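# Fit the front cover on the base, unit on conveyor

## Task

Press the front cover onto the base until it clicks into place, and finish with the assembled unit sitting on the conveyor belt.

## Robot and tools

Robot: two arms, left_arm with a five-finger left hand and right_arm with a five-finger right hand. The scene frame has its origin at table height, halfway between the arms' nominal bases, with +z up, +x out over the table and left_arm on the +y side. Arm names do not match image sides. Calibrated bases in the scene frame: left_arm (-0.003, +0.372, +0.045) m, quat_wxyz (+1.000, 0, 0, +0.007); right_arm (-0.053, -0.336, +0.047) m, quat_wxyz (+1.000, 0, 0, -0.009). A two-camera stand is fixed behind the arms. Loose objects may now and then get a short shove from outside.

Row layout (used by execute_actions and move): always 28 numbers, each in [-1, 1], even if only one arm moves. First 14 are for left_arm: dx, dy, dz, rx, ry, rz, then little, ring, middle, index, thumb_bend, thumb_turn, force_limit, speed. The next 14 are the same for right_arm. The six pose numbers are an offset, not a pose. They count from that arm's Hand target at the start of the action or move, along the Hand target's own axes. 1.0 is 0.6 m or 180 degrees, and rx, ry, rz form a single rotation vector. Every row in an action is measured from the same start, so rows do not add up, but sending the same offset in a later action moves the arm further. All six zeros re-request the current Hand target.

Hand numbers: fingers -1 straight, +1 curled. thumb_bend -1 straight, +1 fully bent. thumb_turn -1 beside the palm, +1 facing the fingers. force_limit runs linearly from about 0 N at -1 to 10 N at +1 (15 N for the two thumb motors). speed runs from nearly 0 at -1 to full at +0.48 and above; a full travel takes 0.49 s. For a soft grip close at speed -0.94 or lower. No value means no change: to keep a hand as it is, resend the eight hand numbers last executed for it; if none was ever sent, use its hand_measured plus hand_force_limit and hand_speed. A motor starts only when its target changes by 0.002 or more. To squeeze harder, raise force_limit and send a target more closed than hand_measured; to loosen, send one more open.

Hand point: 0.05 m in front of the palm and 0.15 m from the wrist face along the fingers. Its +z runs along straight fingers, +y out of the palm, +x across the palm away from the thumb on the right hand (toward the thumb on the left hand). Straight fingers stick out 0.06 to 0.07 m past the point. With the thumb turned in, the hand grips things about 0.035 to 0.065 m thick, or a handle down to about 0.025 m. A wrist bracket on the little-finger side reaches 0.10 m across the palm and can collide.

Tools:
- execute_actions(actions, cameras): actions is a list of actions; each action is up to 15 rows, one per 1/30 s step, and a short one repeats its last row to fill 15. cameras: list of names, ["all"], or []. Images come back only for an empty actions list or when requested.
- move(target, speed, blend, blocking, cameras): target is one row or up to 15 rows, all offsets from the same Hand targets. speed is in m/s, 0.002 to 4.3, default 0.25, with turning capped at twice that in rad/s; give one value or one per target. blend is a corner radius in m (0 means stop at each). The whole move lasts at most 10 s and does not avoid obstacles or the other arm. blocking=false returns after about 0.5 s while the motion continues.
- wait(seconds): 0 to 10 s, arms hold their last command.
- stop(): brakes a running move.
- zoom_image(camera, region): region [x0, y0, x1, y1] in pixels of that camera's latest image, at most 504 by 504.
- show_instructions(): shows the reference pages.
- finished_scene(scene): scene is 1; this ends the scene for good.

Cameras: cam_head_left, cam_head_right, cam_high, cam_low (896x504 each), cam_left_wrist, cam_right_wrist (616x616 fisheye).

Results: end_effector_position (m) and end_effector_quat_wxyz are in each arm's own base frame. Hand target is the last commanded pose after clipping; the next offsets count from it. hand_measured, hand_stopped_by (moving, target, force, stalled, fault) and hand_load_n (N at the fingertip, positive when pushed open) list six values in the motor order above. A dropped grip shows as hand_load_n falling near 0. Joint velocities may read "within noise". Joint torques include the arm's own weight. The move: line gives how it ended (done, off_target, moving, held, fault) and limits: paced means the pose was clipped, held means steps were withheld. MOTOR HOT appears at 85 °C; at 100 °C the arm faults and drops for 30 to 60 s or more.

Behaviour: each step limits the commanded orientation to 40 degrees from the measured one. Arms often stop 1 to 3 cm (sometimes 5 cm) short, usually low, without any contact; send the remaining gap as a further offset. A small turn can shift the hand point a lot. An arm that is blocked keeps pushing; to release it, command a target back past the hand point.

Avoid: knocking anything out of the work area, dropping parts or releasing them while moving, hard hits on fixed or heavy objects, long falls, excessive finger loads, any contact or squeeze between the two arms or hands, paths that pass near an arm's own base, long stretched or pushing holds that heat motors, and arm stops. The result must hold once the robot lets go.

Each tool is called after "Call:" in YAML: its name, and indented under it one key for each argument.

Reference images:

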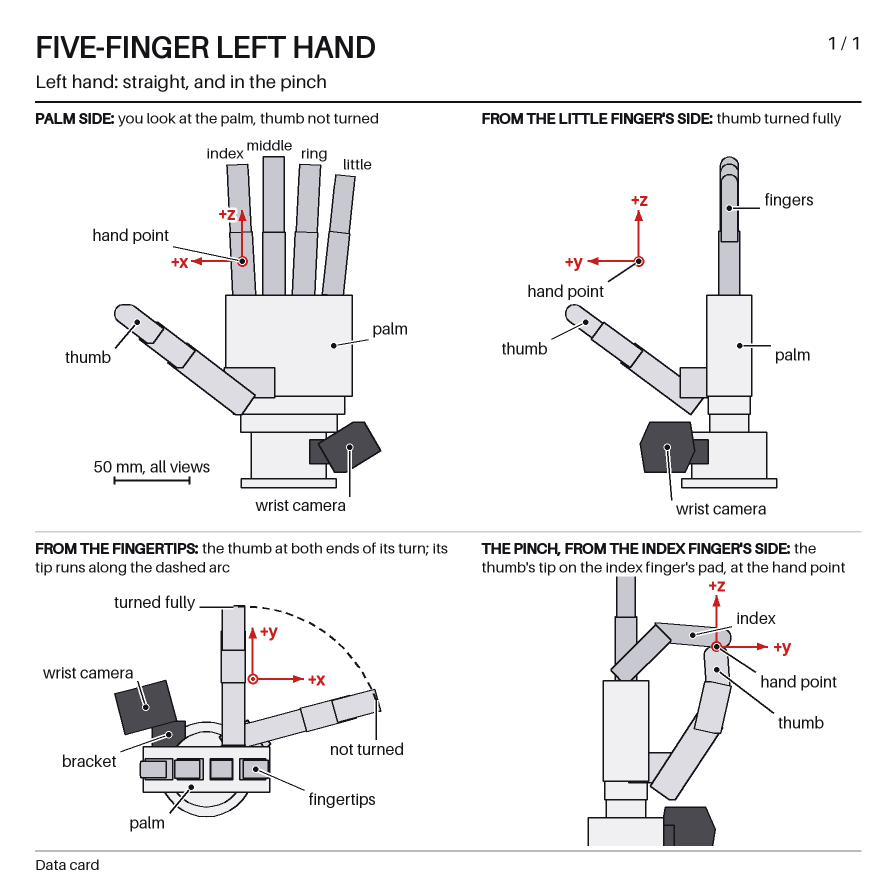

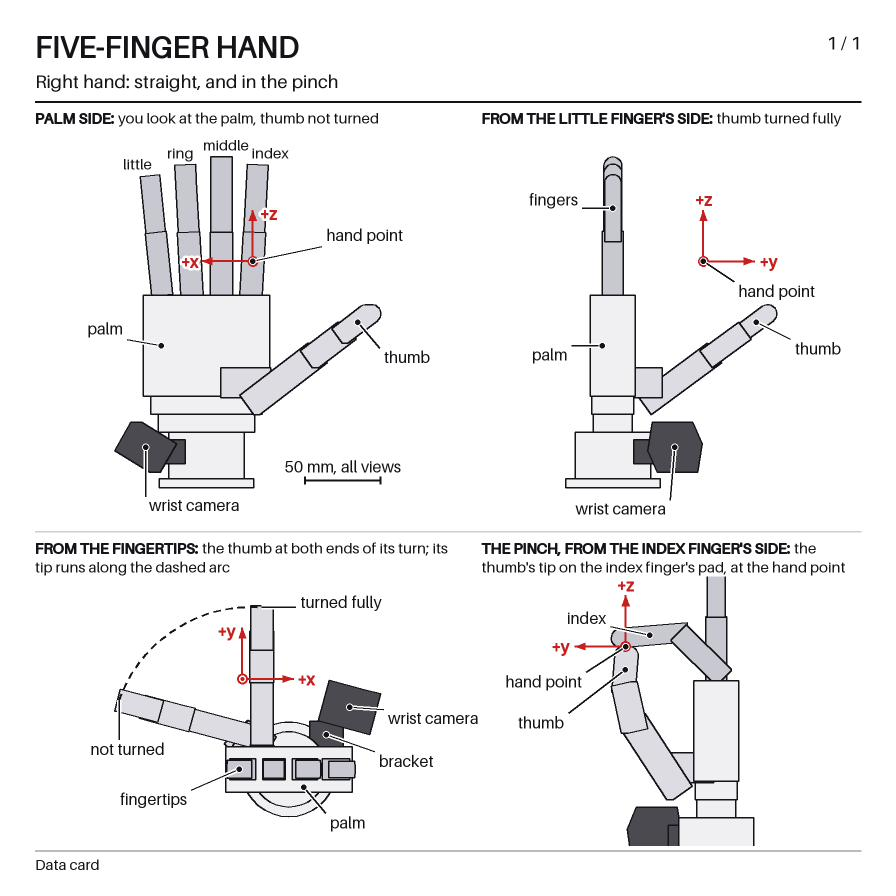

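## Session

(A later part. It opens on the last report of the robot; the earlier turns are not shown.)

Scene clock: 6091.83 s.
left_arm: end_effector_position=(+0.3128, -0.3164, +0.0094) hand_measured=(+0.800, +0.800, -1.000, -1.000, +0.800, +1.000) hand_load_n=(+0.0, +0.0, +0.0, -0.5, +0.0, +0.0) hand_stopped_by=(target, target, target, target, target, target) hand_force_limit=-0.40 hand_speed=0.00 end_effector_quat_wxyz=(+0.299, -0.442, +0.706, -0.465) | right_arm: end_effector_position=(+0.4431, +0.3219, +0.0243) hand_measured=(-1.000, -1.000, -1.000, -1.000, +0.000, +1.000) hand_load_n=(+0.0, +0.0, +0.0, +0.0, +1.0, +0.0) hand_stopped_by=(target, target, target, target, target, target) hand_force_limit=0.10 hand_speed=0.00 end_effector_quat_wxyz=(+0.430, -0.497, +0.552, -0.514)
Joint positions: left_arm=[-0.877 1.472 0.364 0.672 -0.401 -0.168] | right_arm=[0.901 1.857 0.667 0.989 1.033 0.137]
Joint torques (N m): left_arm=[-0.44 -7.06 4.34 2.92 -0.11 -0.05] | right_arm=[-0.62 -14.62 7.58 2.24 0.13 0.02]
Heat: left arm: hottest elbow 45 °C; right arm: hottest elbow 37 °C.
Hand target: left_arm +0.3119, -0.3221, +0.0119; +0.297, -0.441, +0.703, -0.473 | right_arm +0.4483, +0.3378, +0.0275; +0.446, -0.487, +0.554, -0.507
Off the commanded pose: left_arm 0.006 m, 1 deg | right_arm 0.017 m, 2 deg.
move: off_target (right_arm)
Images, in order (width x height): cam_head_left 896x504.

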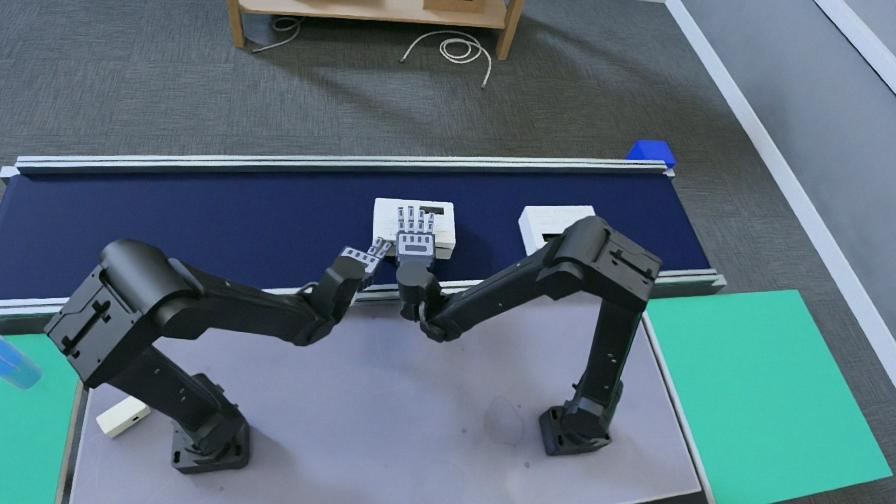

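Call:
execute_actions:
  actions: []
  cameras: ["cam_low","cam_right_wrist","cam_high"]

Call:
zoom_image:
  camera: "cam_low"
  region: [390, 262, 452, 302]

Call:
zoom_image:
  camera: "cam_high"
  region: [365, 190, 465, 290]

Call:
zoom_image:
  camera: "cam_right_wrist"
  region: [330, 210, 400, 280]

Scene clock: 6098.03 s.
left_arm: end_effector_position=(+0.3128, -0.3164, +0.0094) hand_measured=(+0.800, +0.800, -1.000, -1.000, +0.800, +1.000) hand_load_n=(+0.0, +0.0, +0.5, -0.5, +0.0, +0.0) hand_stopped_by=(target, target, target, target, target, target) hand_force_limit=-0.40 hand_speed=0.00 end_effector_quat_wxyz=(+0.299, -0.442, +0.706, -0.465) | right_arm: end_effector_position=(+0.4431, +0.3219, +0.0243) hand_measured=(-1.000, -1.000, -1.000, -1.000, +0.000, +1.000) hand_load_n=(+0.0, +0.0, +0.0, +0.0, +1.0, +0.0) hand_stopped_by=(target, target, target, target, target, target) hand_force_limit=0.10 hand_speed=0.00 end_effector_quat_wxyz=(+0.430, -0.497, +0.552, -0.514)
Joint positions: left_arm=[-0.877 1.472 0.364 0.672 -0.401 -0.168] | right_arm=[0.901 1.857 0.667 0.989 1.033 0.137]
Joint velocities: within noise
Joint torques (N m): left_arm=[-0.38 -7.24 4.38 2.86 -0.11 -0.07] | right_arm=[-0.85 -14.62 7.57 2.22 0.12 0.01]
Motor temperatures (°C): left_arm=[27 31 44 28 28 30] | right_arm=[26 35 37 27 26 26]
Heat: left arm: hottest elbow 44 °C; right arm: hottest elbow 37 °C.
Hand target: left_arm +0.3119, -0.3221, +0.0119; +0.297, -0.441, +0.703, -0.473 | right_arm +0.4483, +0.3378, +0.0275; +0.446, -0.487, +0.554, -0.507
Off the commanded pose: left_arm 0.006 m, 1 deg | right_arm 0.017 m, 2 deg.
Images, in order (width x height): cam_high 896x504, cam_low 896x504, cam_right_wrist 616x616.

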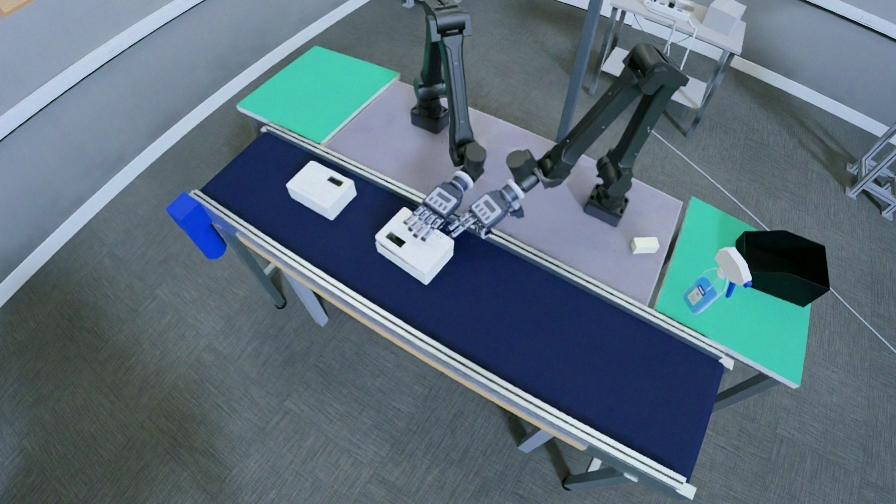

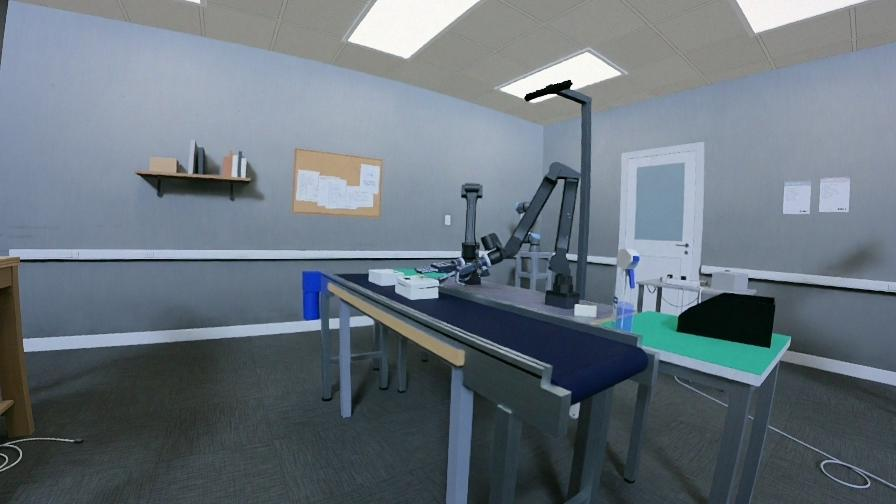

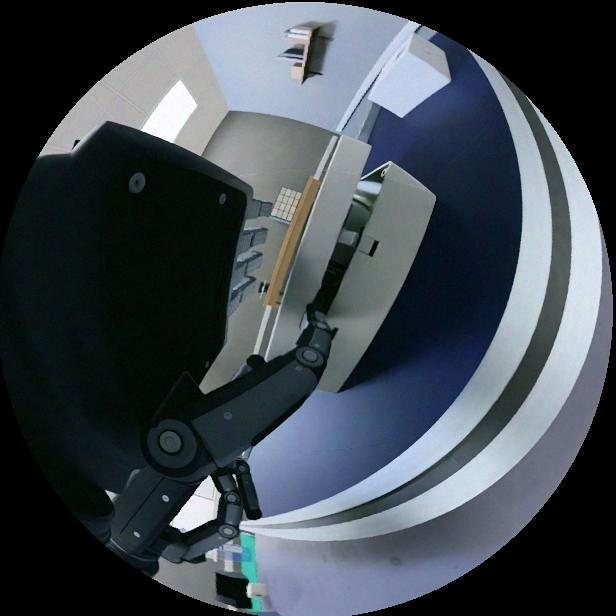

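Scaled by 8.129 from the camera's 896x504 image, which has a finer 1280x720 frame.

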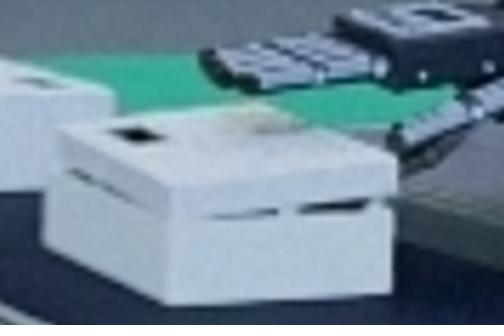

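Scaled by 5.040 from the camera's 896x504 image, which has a finer 1280x720 frame.

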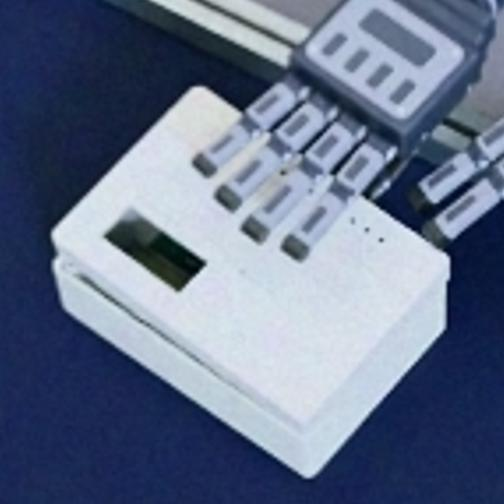

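Scaled by 7.200 from the camera's 616x616 image, which has a finer 880x880 frame.

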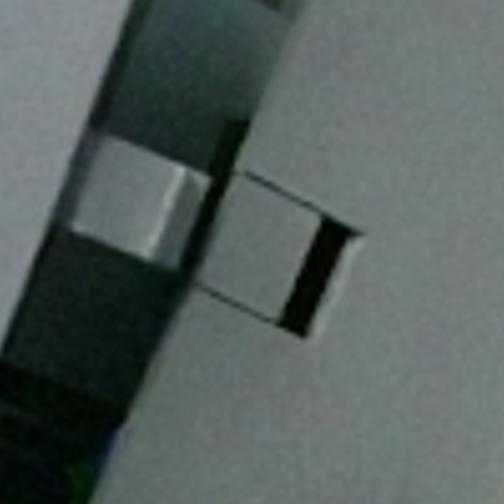

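Call:
zoom_image:
  camera: "cam_head_left"
  region: [365, 225, 405, 265]

Call:
zoom_image:
  camera: "cam_head_left"
  region: [430, 225, 470, 265]

Call:
zoom_image:
  camera: "cam_low"
  region: [414, 265, 454, 297]

Call:
zoom_image:
  camera: "cam_right_wrist"
  region: [280, 160, 460, 400]

This scene's latest camera images include none from cam_head_left. They are from: cam_high, cam_low, cam_right_wrist. cam_head_left's image comes with the result of a call that names it in "cameras".

This scene's latest camera images include none from cam_head_left. They are from: cam_high, cam_low, cam_right_wrist. cam_head_left's image comes with the result of a call that names it in "cameras".

Scaled by 12.600 from the camera's 896x504 image, which has a finer 1280x720 frame.

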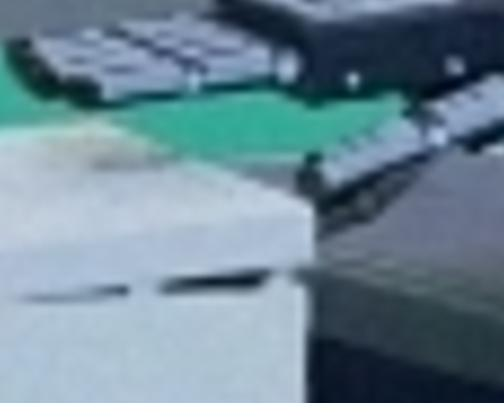

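Scaled by 2.100 from the camera's 616x616 image, which has a finer 880x880 frame.

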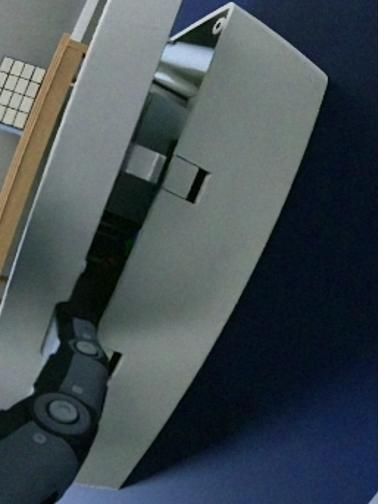

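Call:
move:
  target:
    - [0,-0.0185,-0.0075,0,0,0,0.8,0.8,-1,-1,0.8,1,-0.4,0,0,0,0,0,0,0,-1,-1,-1,-1,0,1,0.1,0]
    - [0.0123,-0.0089,-0.0312,0,0,0,0.8,0.8,-1,-1,0.8,1,-0.4,0,0,0,0,0,0,0,-1,-1,-1,-1,0,1,0.1,0]
    - [0.0123,0.0189,-0.0199,0,0,0,0.8,0.8,-1,-1,0.8,1,-0.4,0,0,0,0,0,0,0,-1,-1,-1,-1,0,1,0.1,0]
  speed: 0.03
  cameras: ["cam_head_left","cam_low","cam_high","cam_right_wrist"]

Call:
zoom_image:
  camera: "cam_head_left"
  region: [360, 190, 470, 290]

Call:
zoom_image:
  camera: "cam_low"
  region: [390, 262, 452, 302]

Call:
zoom_image:
  camera: "cam_right_wrist"
  region: [330, 210, 400, 280]

Scene clock: 6148.77 s.
left_arm: end_effector_position=(+0.2970, -0.3182, +0.0037) hand_measured=(+0.800, +0.800, -1.000, -1.000, +0.800, +1.000) hand_load_n=(+0.0, +0.0, +0.0, +0.0, +0.0, +0.0) hand_stopped_by=(target, target, target, target, target, target) hand_force_limit=-0.40 hand_speed=0.00 end_effector_quat_wxyz=(+0.299, -0.441, +0.707, -0.465) | right_arm: end_effector_position=(+0.4431, +0.3219, +0.0243) hand_measured=(-1.000, -1.000, -1.000, -1.000, +0.000, +1.000) hand_load_n=(+0.0, +0.0, +0.0, +0.5, +0.5, +0.0) hand_stopped_by=(target, target, target, target, target, target) hand_force_limit=0.10 hand_speed=0.00 end_effector_quat_wxyz=(+0.430, -0.497, +0.552, -0.514)
Joint positions: left_arm=[-0.924 1.479 0.34 0.696 -0.443 -0.187] | right_arm=[0.901 1.857 0.667 0.989 1.033 0.137]
Joint torques (N m): left_arm=[-0.21 -7.06 3.79 2.96 -0.13 -0.08] | right_arm=[-0.67 -14.51 7.58 2.19 0.12 0.02]
Heat: left arm: hottest elbow 42 °C; right arm: hottest elbow 37 °C.
Hand target: left_arm +0.2948, -0.3220, +0.0059; +0.297, -0.441, +0.702, -0.473 | right_arm +0.4483, +0.3378, +0.0275; +0.446, -0.487, +0.554, -0.507
Off the commanded pose: left_arm 0.005 m, 1 deg | right_arm 0.017 m, 2 deg.
move: off_target (right_arm)
Images, in order (width x height): cam_head_left 896x504, cam_high 896x504, cam_low 896x504, cam_right_wrist 616x616.

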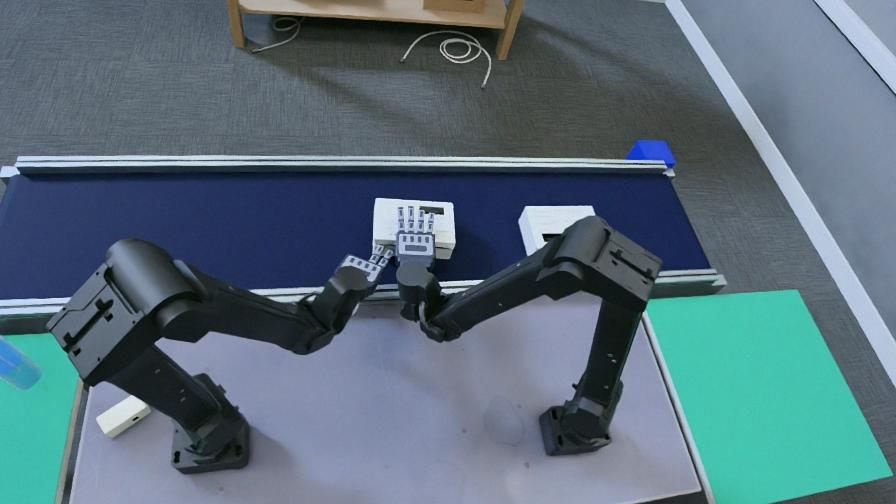

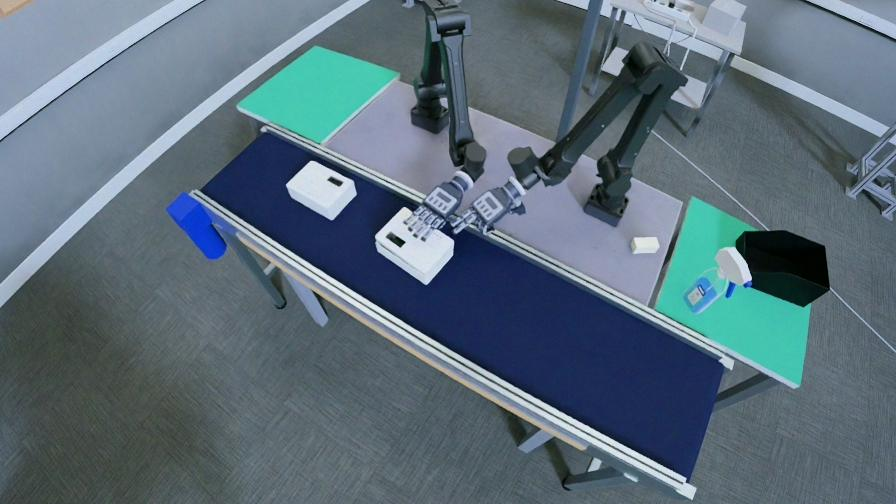

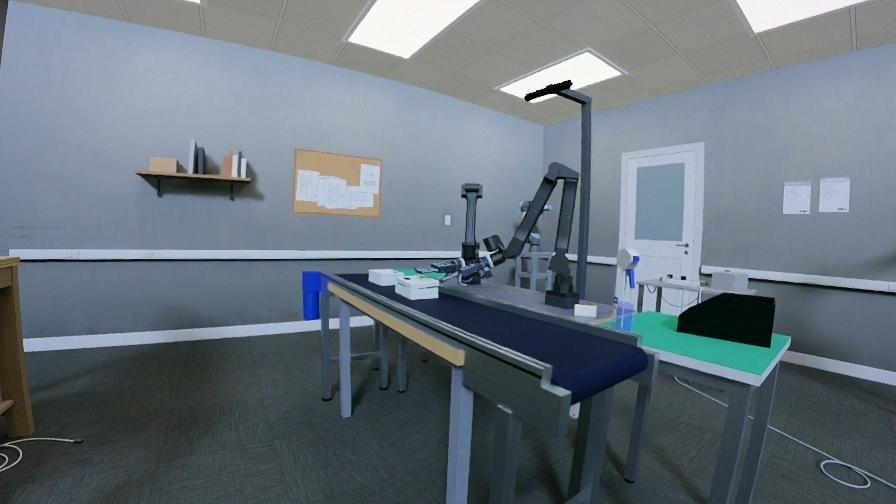

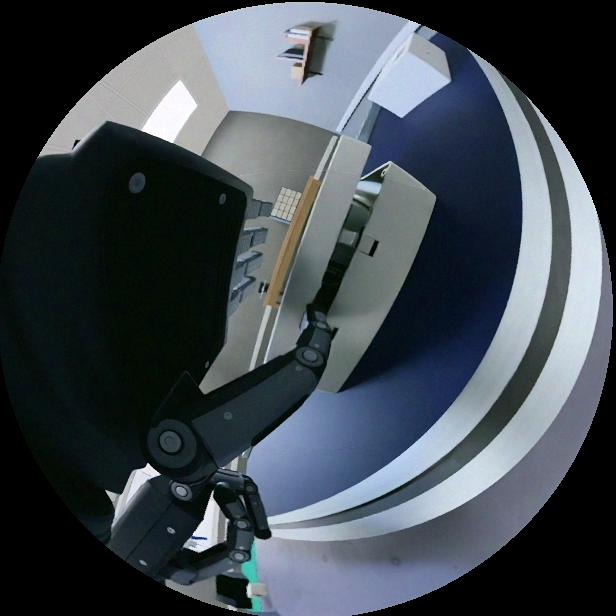

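Scaled by 4.582 from the camera's 896x504 image, which has a finer 1280x720 frame.

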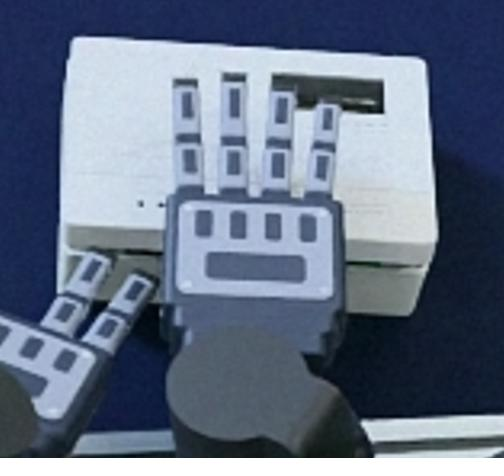

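Scaled by 8.129 from the camera's 896x504 image, which has a finer 1280x720 frame.

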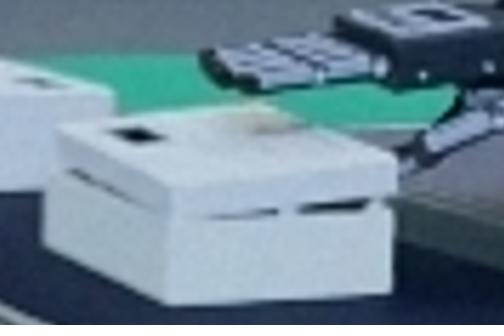

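Scaled by 7.200 from the camera's 616x616 image, which has a finer 880x880 frame.

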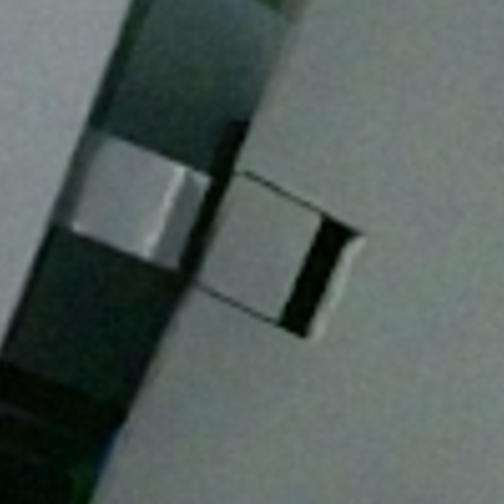

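Call:
move:
  target: [-0.0094,-0.0073,0.0181,0,0,0,0.8,0.8,-1,-1,0.8,1,-0.4,0,0,0,0,0,0,0,-1,-1,-1,-1,0,1,0.1,0]
  speed: 0.03
  cameras: ["cam_head_left","cam_low"]

Call:
zoom_image:
  camera: "cam_head_left"
  region: [360, 190, 470, 290]

Call:
zoom_image:
  camera: "cam_low"
  region: [390, 262, 452, 302]

Scene clock: 6165.87 s.
left_arm: end_effector_position=(+0.2982, -0.3161, -0.0022) hand_measured=(+0.800, +0.800, -1.000, -1.000, +0.800, +1.000) hand_load_n=(+0.0, +0.0, +0.0, +0.0, +0.5, -0.5) hand_stopped_by=(target, target, target, target, target, target) hand_force_limit=-0.40 hand_speed=0.00 end_effector_quat_wxyz=(+0.293, -0.442, +0.711, -0.462) | right_arm: end_effector_position=(+0.4431, +0.3219, +0.0243) hand_measured=(-1.000, -1.000, -1.000, -1.000, +0.000, +1.000) hand_load_n=(+0.0, +0.0, +0.0, +0.0, +0.5, +0.0) hand_stopped_by=(target, target, target, target, target, target) hand_force_limit=0.10 hand_speed=0.00 end_effector_quat_wxyz=(+0.430, -0.497, +0.552, -0.514)
Joint positions: left_arm=[-0.907 1.495 0.34 0.7 -0.416 -0.186] | right_arm=[0.901 1.857 0.667 0.989 1.033 0.137]
Joint torques (N m): left_arm=[1.38 -6.95 5.11 2.91 0.07 0.1] | right_arm=[-0.73 -14.51 7.58 2.26 0.13 0.01]
Heat: left arm: hottest elbow 41 °C; right arm: hottest elbow 37 °C.
Hand target: left_arm +0.3078, -0.3220, +0.0058; +0.297, -0.441, +0.703, -0.473 | right_arm +0.4483, +0.3378, +0.0275; +0.446, -0.487, +0.554, -0.507
Off the commanded pose: left_arm 0.014 m, 2 deg | right_arm 0.017 m, 2 deg.
move: off_target (left_arm, right_arm)
Images, in order (width x height): cam_head_left 896x504, cam_low 896x504.

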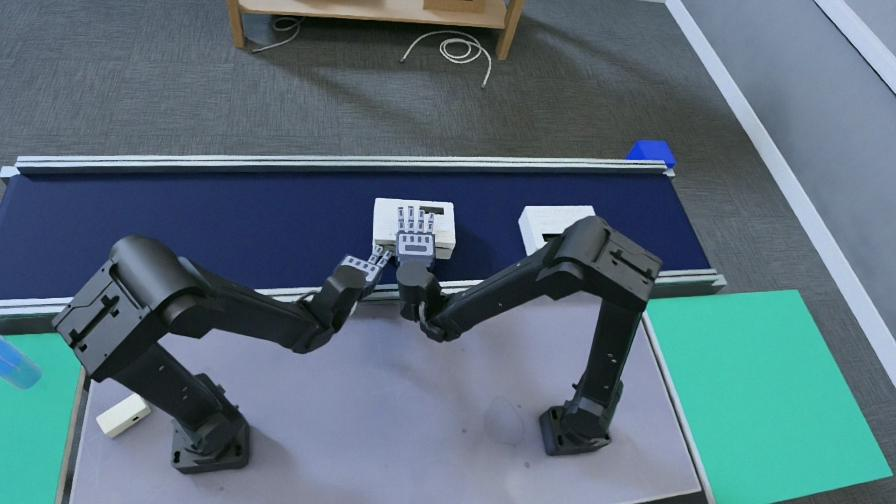

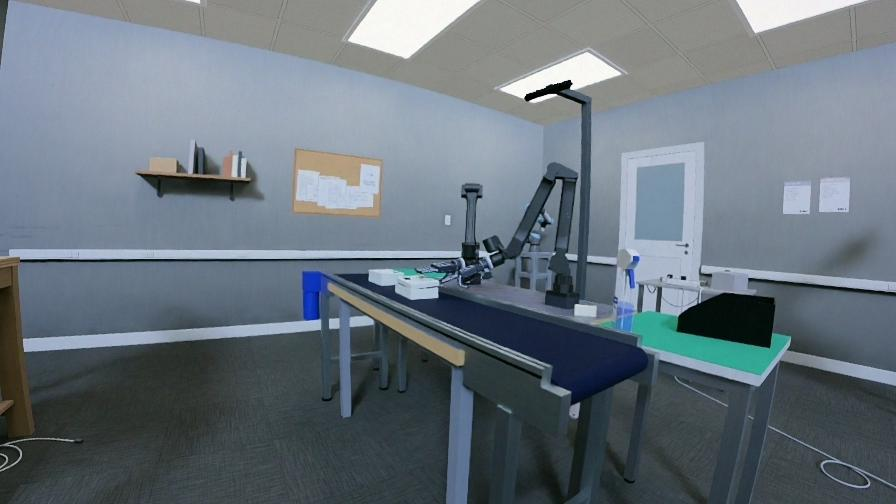

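Scaled by 4.582 from the camera's 896x504 image, which has a finer 1280x720 frame.

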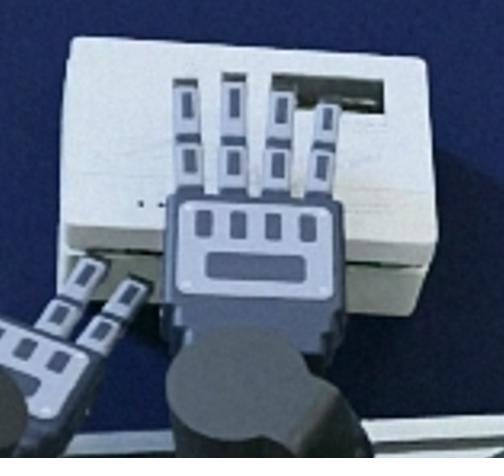

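Scaled by 8.129 from the camera's 896x504 image, which has a finer 1280x720 frame.

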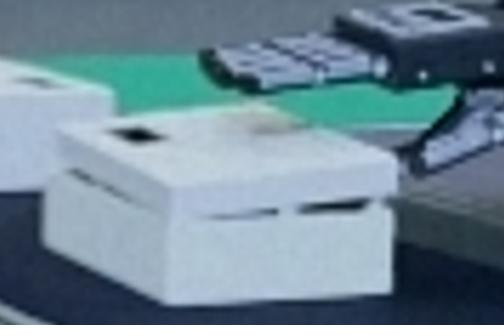

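Call:
move:
  target: [-0.0058,-0.0184,0.0055,0,0,0,0.8,0.8,-1,-1,0.8,1,-0.4,0,0,0,0,0,0,0,-1,-1,-1,-1,0,1,0.1,0]
  speed: 0.03
  cameras: ["cam_head_left","cam_low"]

Call:
zoom_image:
  camera: "cam_head_left"
  region: [360, 190, 470, 290]

Call:
zoom_image:
  camera: "cam_low"
  region: [390, 262, 452, 302]

Scene clock: 6176.20 s.
left_arm: end_effector_position=(+0.3018, -0.3117, -0.0011) hand_measured=(+0.800, +0.800, -1.000, -1.000, +0.800, +1.000) hand_load_n=(+0.0, +0.0, +0.0, +0.0, +0.0, +0.0) hand_stopped_by=(target, target, target, target, target, target) hand_force_limit=-0.40 hand_speed=0.00 end_effector_quat_wxyz=(+0.292, -0.442, +0.713, -0.460) | right_arm: end_effector_position=(+0.4431, +0.3219, +0.0243) hand_measured=(-1.000, -1.000, -1.000, -1.000, +0.000, +1.000) hand_load_n=(+0.0, +0.0, +0.0, +0.0, +0.5, +0.0) hand_stopped_by=(target, target, target, target, target, target) hand_force_limit=0.10 hand_speed=0.00 end_effector_quat_wxyz=(+0.430, -0.497, +0.552, -0.514)
Joint positions: left_arm=[-0.886 1.483 0.34 0.686 -0.396 -0.177] | right_arm=[0.901 1.857 0.667 0.989 1.033 0.137]
Joint torques (N m): left_arm=[1.32 -8.82 6.2 1.78 0.09 0.11] | right_arm=[-0.85 -14.51 7.6 2.25 0.12 0.02]
Heat: left arm: hottest elbow 41 °C; right arm: hottest elbow 37 °C.
Hand target: left_arm +0.3158, -0.3220, +0.0149; +0.297, -0.441, +0.702, -0.473 | right_arm +0.4483, +0.3378, +0.0275; +0.446, -0.487, +0.554, -0.507
Off the commanded pose: left_arm 0.024 m, 2 deg | right_arm 0.017 m, 2 deg.
move: off_target (left_arm, right_arm)
Images, in order (width x height): cam_head_left 896x504, cam_low 896x504.

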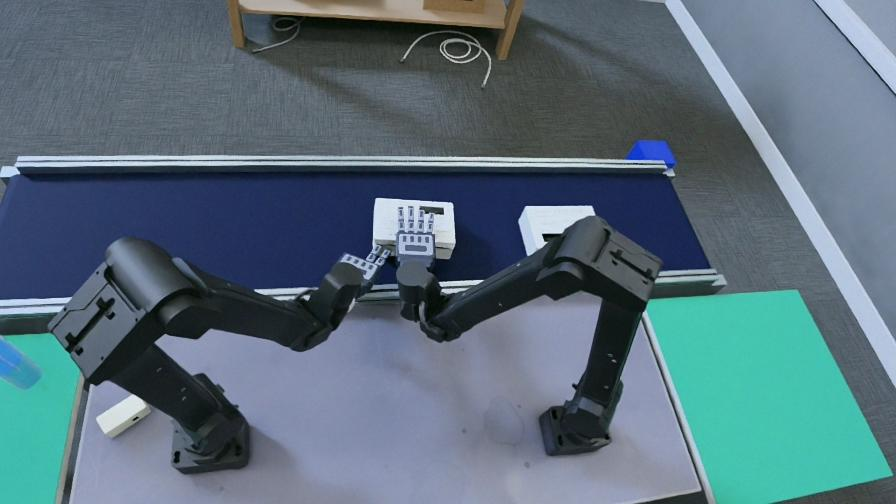

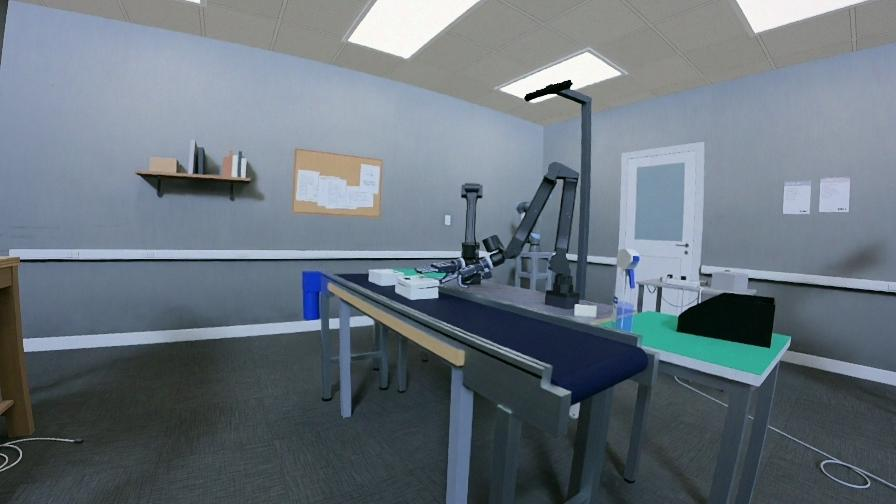

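Scaled by 4.582 from the camera's 896x504 image, which has a finer 1280x720 frame.

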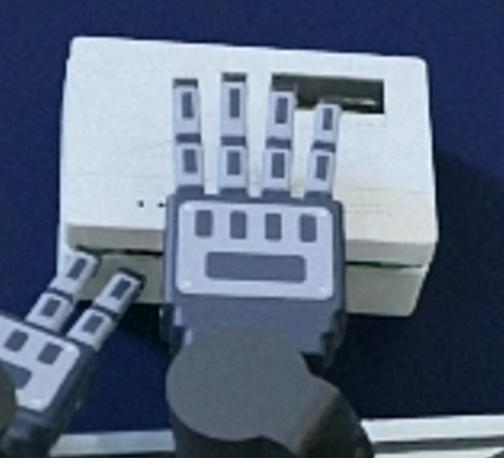

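Scaled by 8.129 from the camera's 896x504 image, which has a finer 1280x720 frame.

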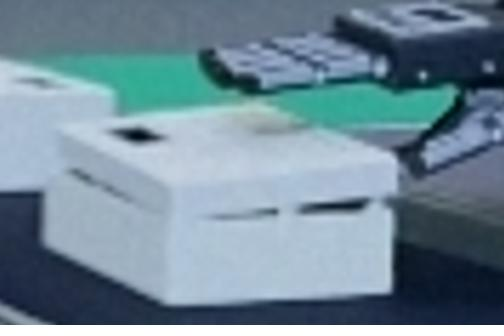

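Call:
move:
  target: [0.012,-0.0145,0.0003,0,0,0,0.8,0.8,-1,-1,0.8,1,-0.4,0,0,0,0,0,0,0,-1,-1,-1,-1,0,1,0.1,0]
  speed: 0.03
  cameras: ["cam_head_left","cam_low"]

Call:
zoom_image:
  camera: "cam_head_left"
  region: [360, 190, 470, 290]

Call:
zoom_image:
  camera: "cam_low"
  region: [390, 262, 452, 302]

Scene clock: 6184.57 s.
left_arm: end_effector_position=(+0.3046, -0.3119, +0.0038) hand_measured=(+0.800, +0.800, -1.000, -1.000, +0.800, +1.000) hand_load_n=(+0.0, +0.0, +0.0, +0.0, +0.0, +0.0) hand_stopped_by=(target, target, target, target, target, target) hand_force_limit=-0.40 hand_speed=0.00 end_effector_quat_wxyz=(+0.295, -0.444, +0.714, -0.454) | right_arm: end_effector_position=(+0.4431, +0.3219, +0.0243) hand_measured=(-1.000, -1.000, -1.000, -1.000, +0.000, +1.000) hand_load_n=(+0.0, +0.0, +0.0, +0.0, +0.5, +0.0) hand_stopped_by=(target, target, target, target, target, target) hand_force_limit=0.10 hand_speed=0.00 end_effector_quat_wxyz=(+0.430, -0.497, +0.552, -0.514)
Joint positions: left_arm=[-0.886 1.46 0.354 0.64 -0.406 -0.177] | right_arm=[0.901 1.857 0.667 0.989 1.033 0.137]
Joint torques (N m): left_arm=[-0.26 -8.59 6.93 1.7 -0.14 0] | right_arm=[-0.73 -14.62 7.58 2.22 0.13 0.02]
Heat: left arm: hottest elbow 41 °C; right arm: hottest elbow 37 °C.
Hand target: left_arm +0.3158, -0.3300, +0.0228; +0.297, -0.441, +0.703, -0.473 | right_arm +0.4483, +0.3378, +0.0275; +0.446, -0.487, +0.554, -0.507
Off the commanded pose: left_arm 0.029 m, 3 deg | right_arm 0.017 m, 2 deg.
move: off_target (left_arm, right_arm)
Images, in order (width x height): cam_head_left 896x504, cam_low 896x504.

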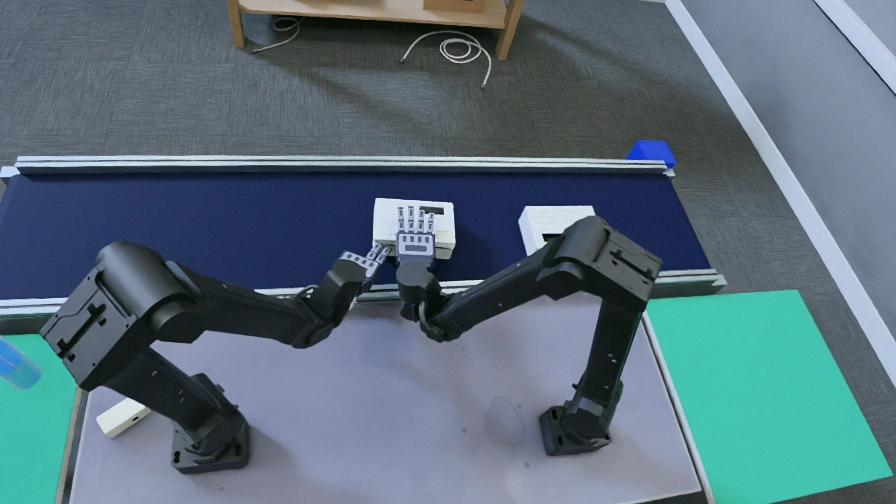

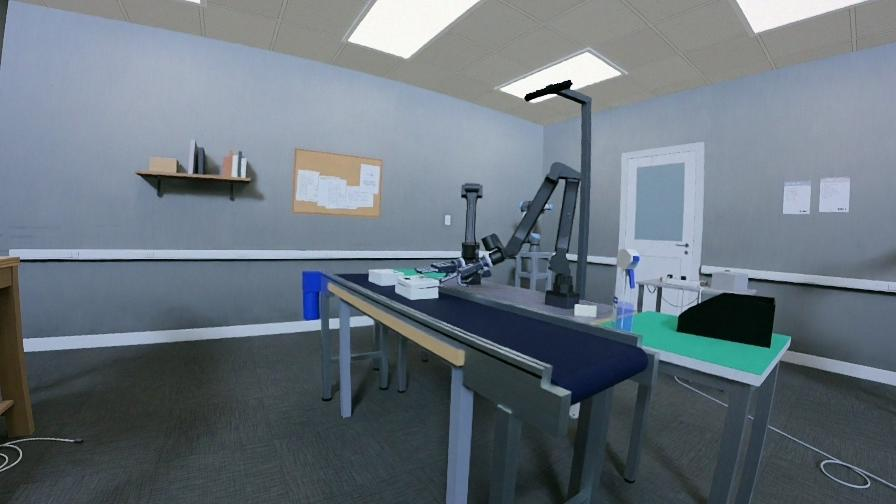

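Scaled by 4.582 from the camera's 896x504 image, which has a finer 1280x720 frame.

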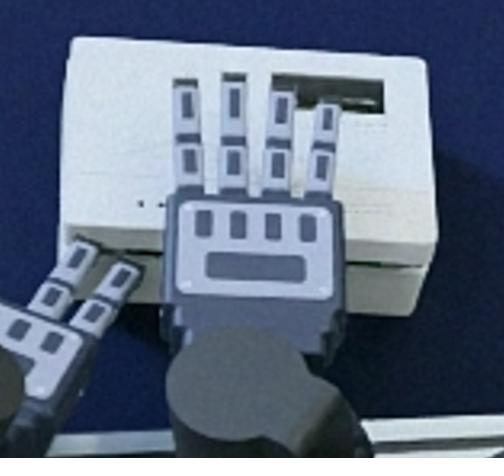

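Scaled by 8.129 from the camera's 896x504 image, which has a finer 1280x720 frame.

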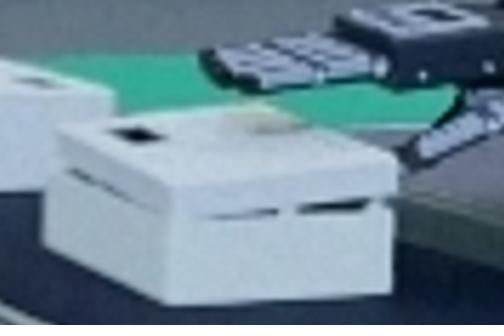

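Call:
move:
  target: [-0.0022,-0.0017,0.0042,0,0,0,0.8,0.8,-1,-1,0.8,1,-0.4,0,0,0,0,0,0,0,-1,-1,-1,-1,0,1,0.1,0]
  speed: 0.03
  cameras: ["cam_head_left","cam_low"]

Call:
zoom_image:
  camera: "cam_head_left"
  region: [360, 190, 470, 290]

Call:
zoom_image:
  camera: "cam_low"
  region: [414, 265, 454, 297]

Scene clock: 6193.00 s.
left_arm: end_effector_position=(+0.3043, -0.3122, +0.0038) hand_measured=(+0.800, +0.800, -1.000, -1.000, +0.800, +1.000) hand_load_n=(+0.0, +0.0, +0.0, +0.0, +0.0, +0.0) hand_stopped_by=(target, target, target, target, target, target) hand_force_limit=-0.40 hand_speed=0.00 end_effector_quat_wxyz=(+0.295, -0.444, +0.714, -0.454) | right_arm: end_effector_position=(+0.4431, +0.3219, +0.0243) hand_measured=(-1.000, -1.000, -1.000, -1.000, +0.000, +1.000) hand_load_n=(+0.0, +0.0, +0.0, +0.0, +1.0, +0.0) hand_stopped_by=(target, target, target, target, target, target) hand_force_limit=0.10 hand_speed=0.00 end_effector_quat_wxyz=(+0.430, -0.497, +0.552, -0.514)
Joint positions: left_arm=[-0.886 1.46 0.354 0.639 -0.405 -0.177] | right_arm=[0.901 1.857 0.667 0.989 1.033 0.137]
Joint torques (N m): left_arm=[0.44 -8 7.2 1.81 0.11 0.06] | right_arm=[-0.85 -14.56 7.6 2.3 0.12 0.01]
Heat: left arm: hottest elbow 41 °C; right arm: hottest elbow 37 °C.
Hand target: left_arm +0.3188, -0.3300, +0.0228; +0.297, -0.441, +0.703, -0.473 | right_arm +0.4483, +0.3378, +0.0275; +0.446, -0.487, +0.554, -0.507
Off the commanded pose: left_arm 0.030 m, 3 deg | right_arm 0.017 m, 2 deg.
move: off_target (left_arm, right_arm)
Images, in order (width x height): cam_head_left 896x504, cam_low 896x504.

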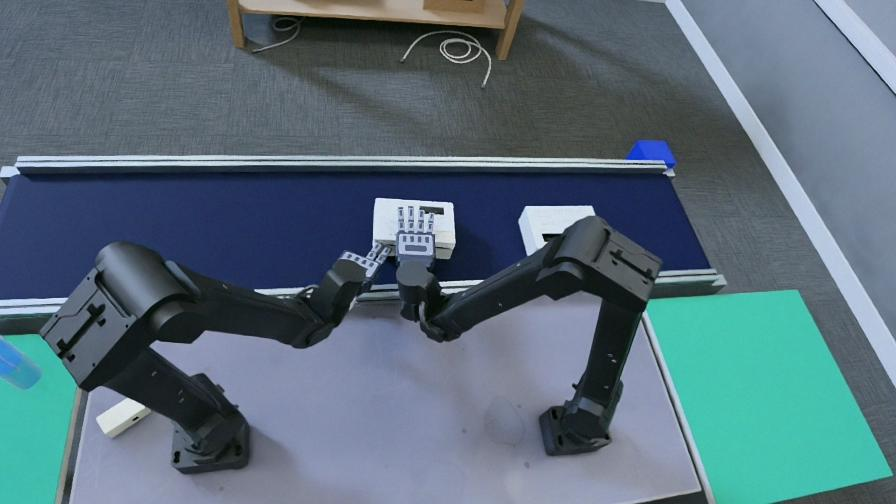

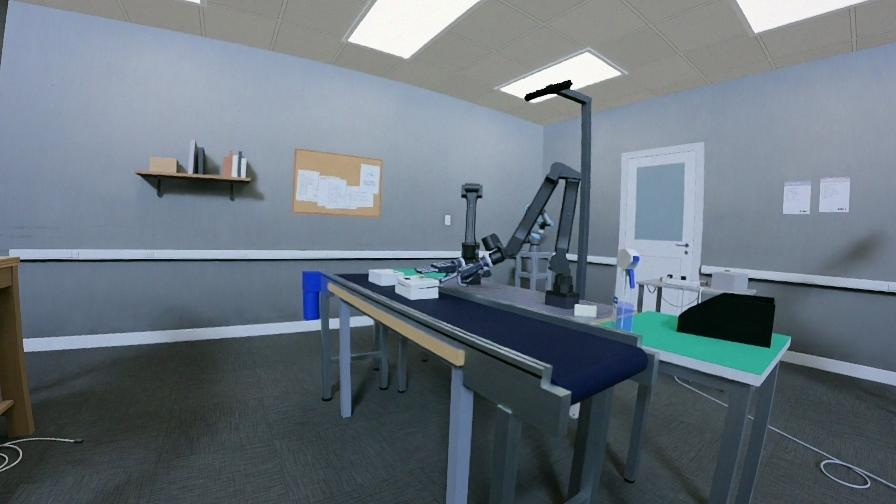

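Scaled by 4.582 from the camera's 896x504 image, which has a finer 1280x720 frame.

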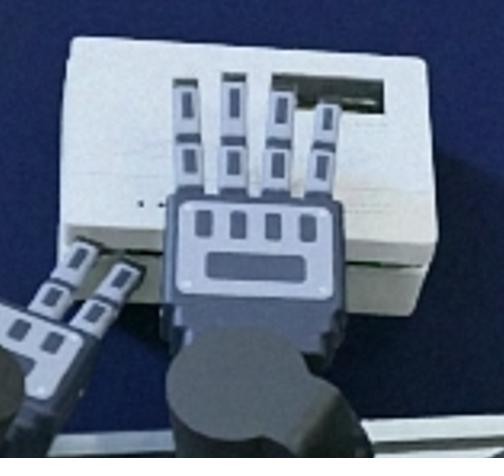

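Scaled by 12.600 from the camera's 896x504 image, which has a finer 1280x720 frame.

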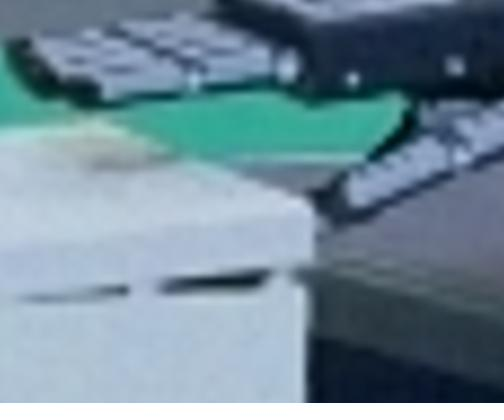

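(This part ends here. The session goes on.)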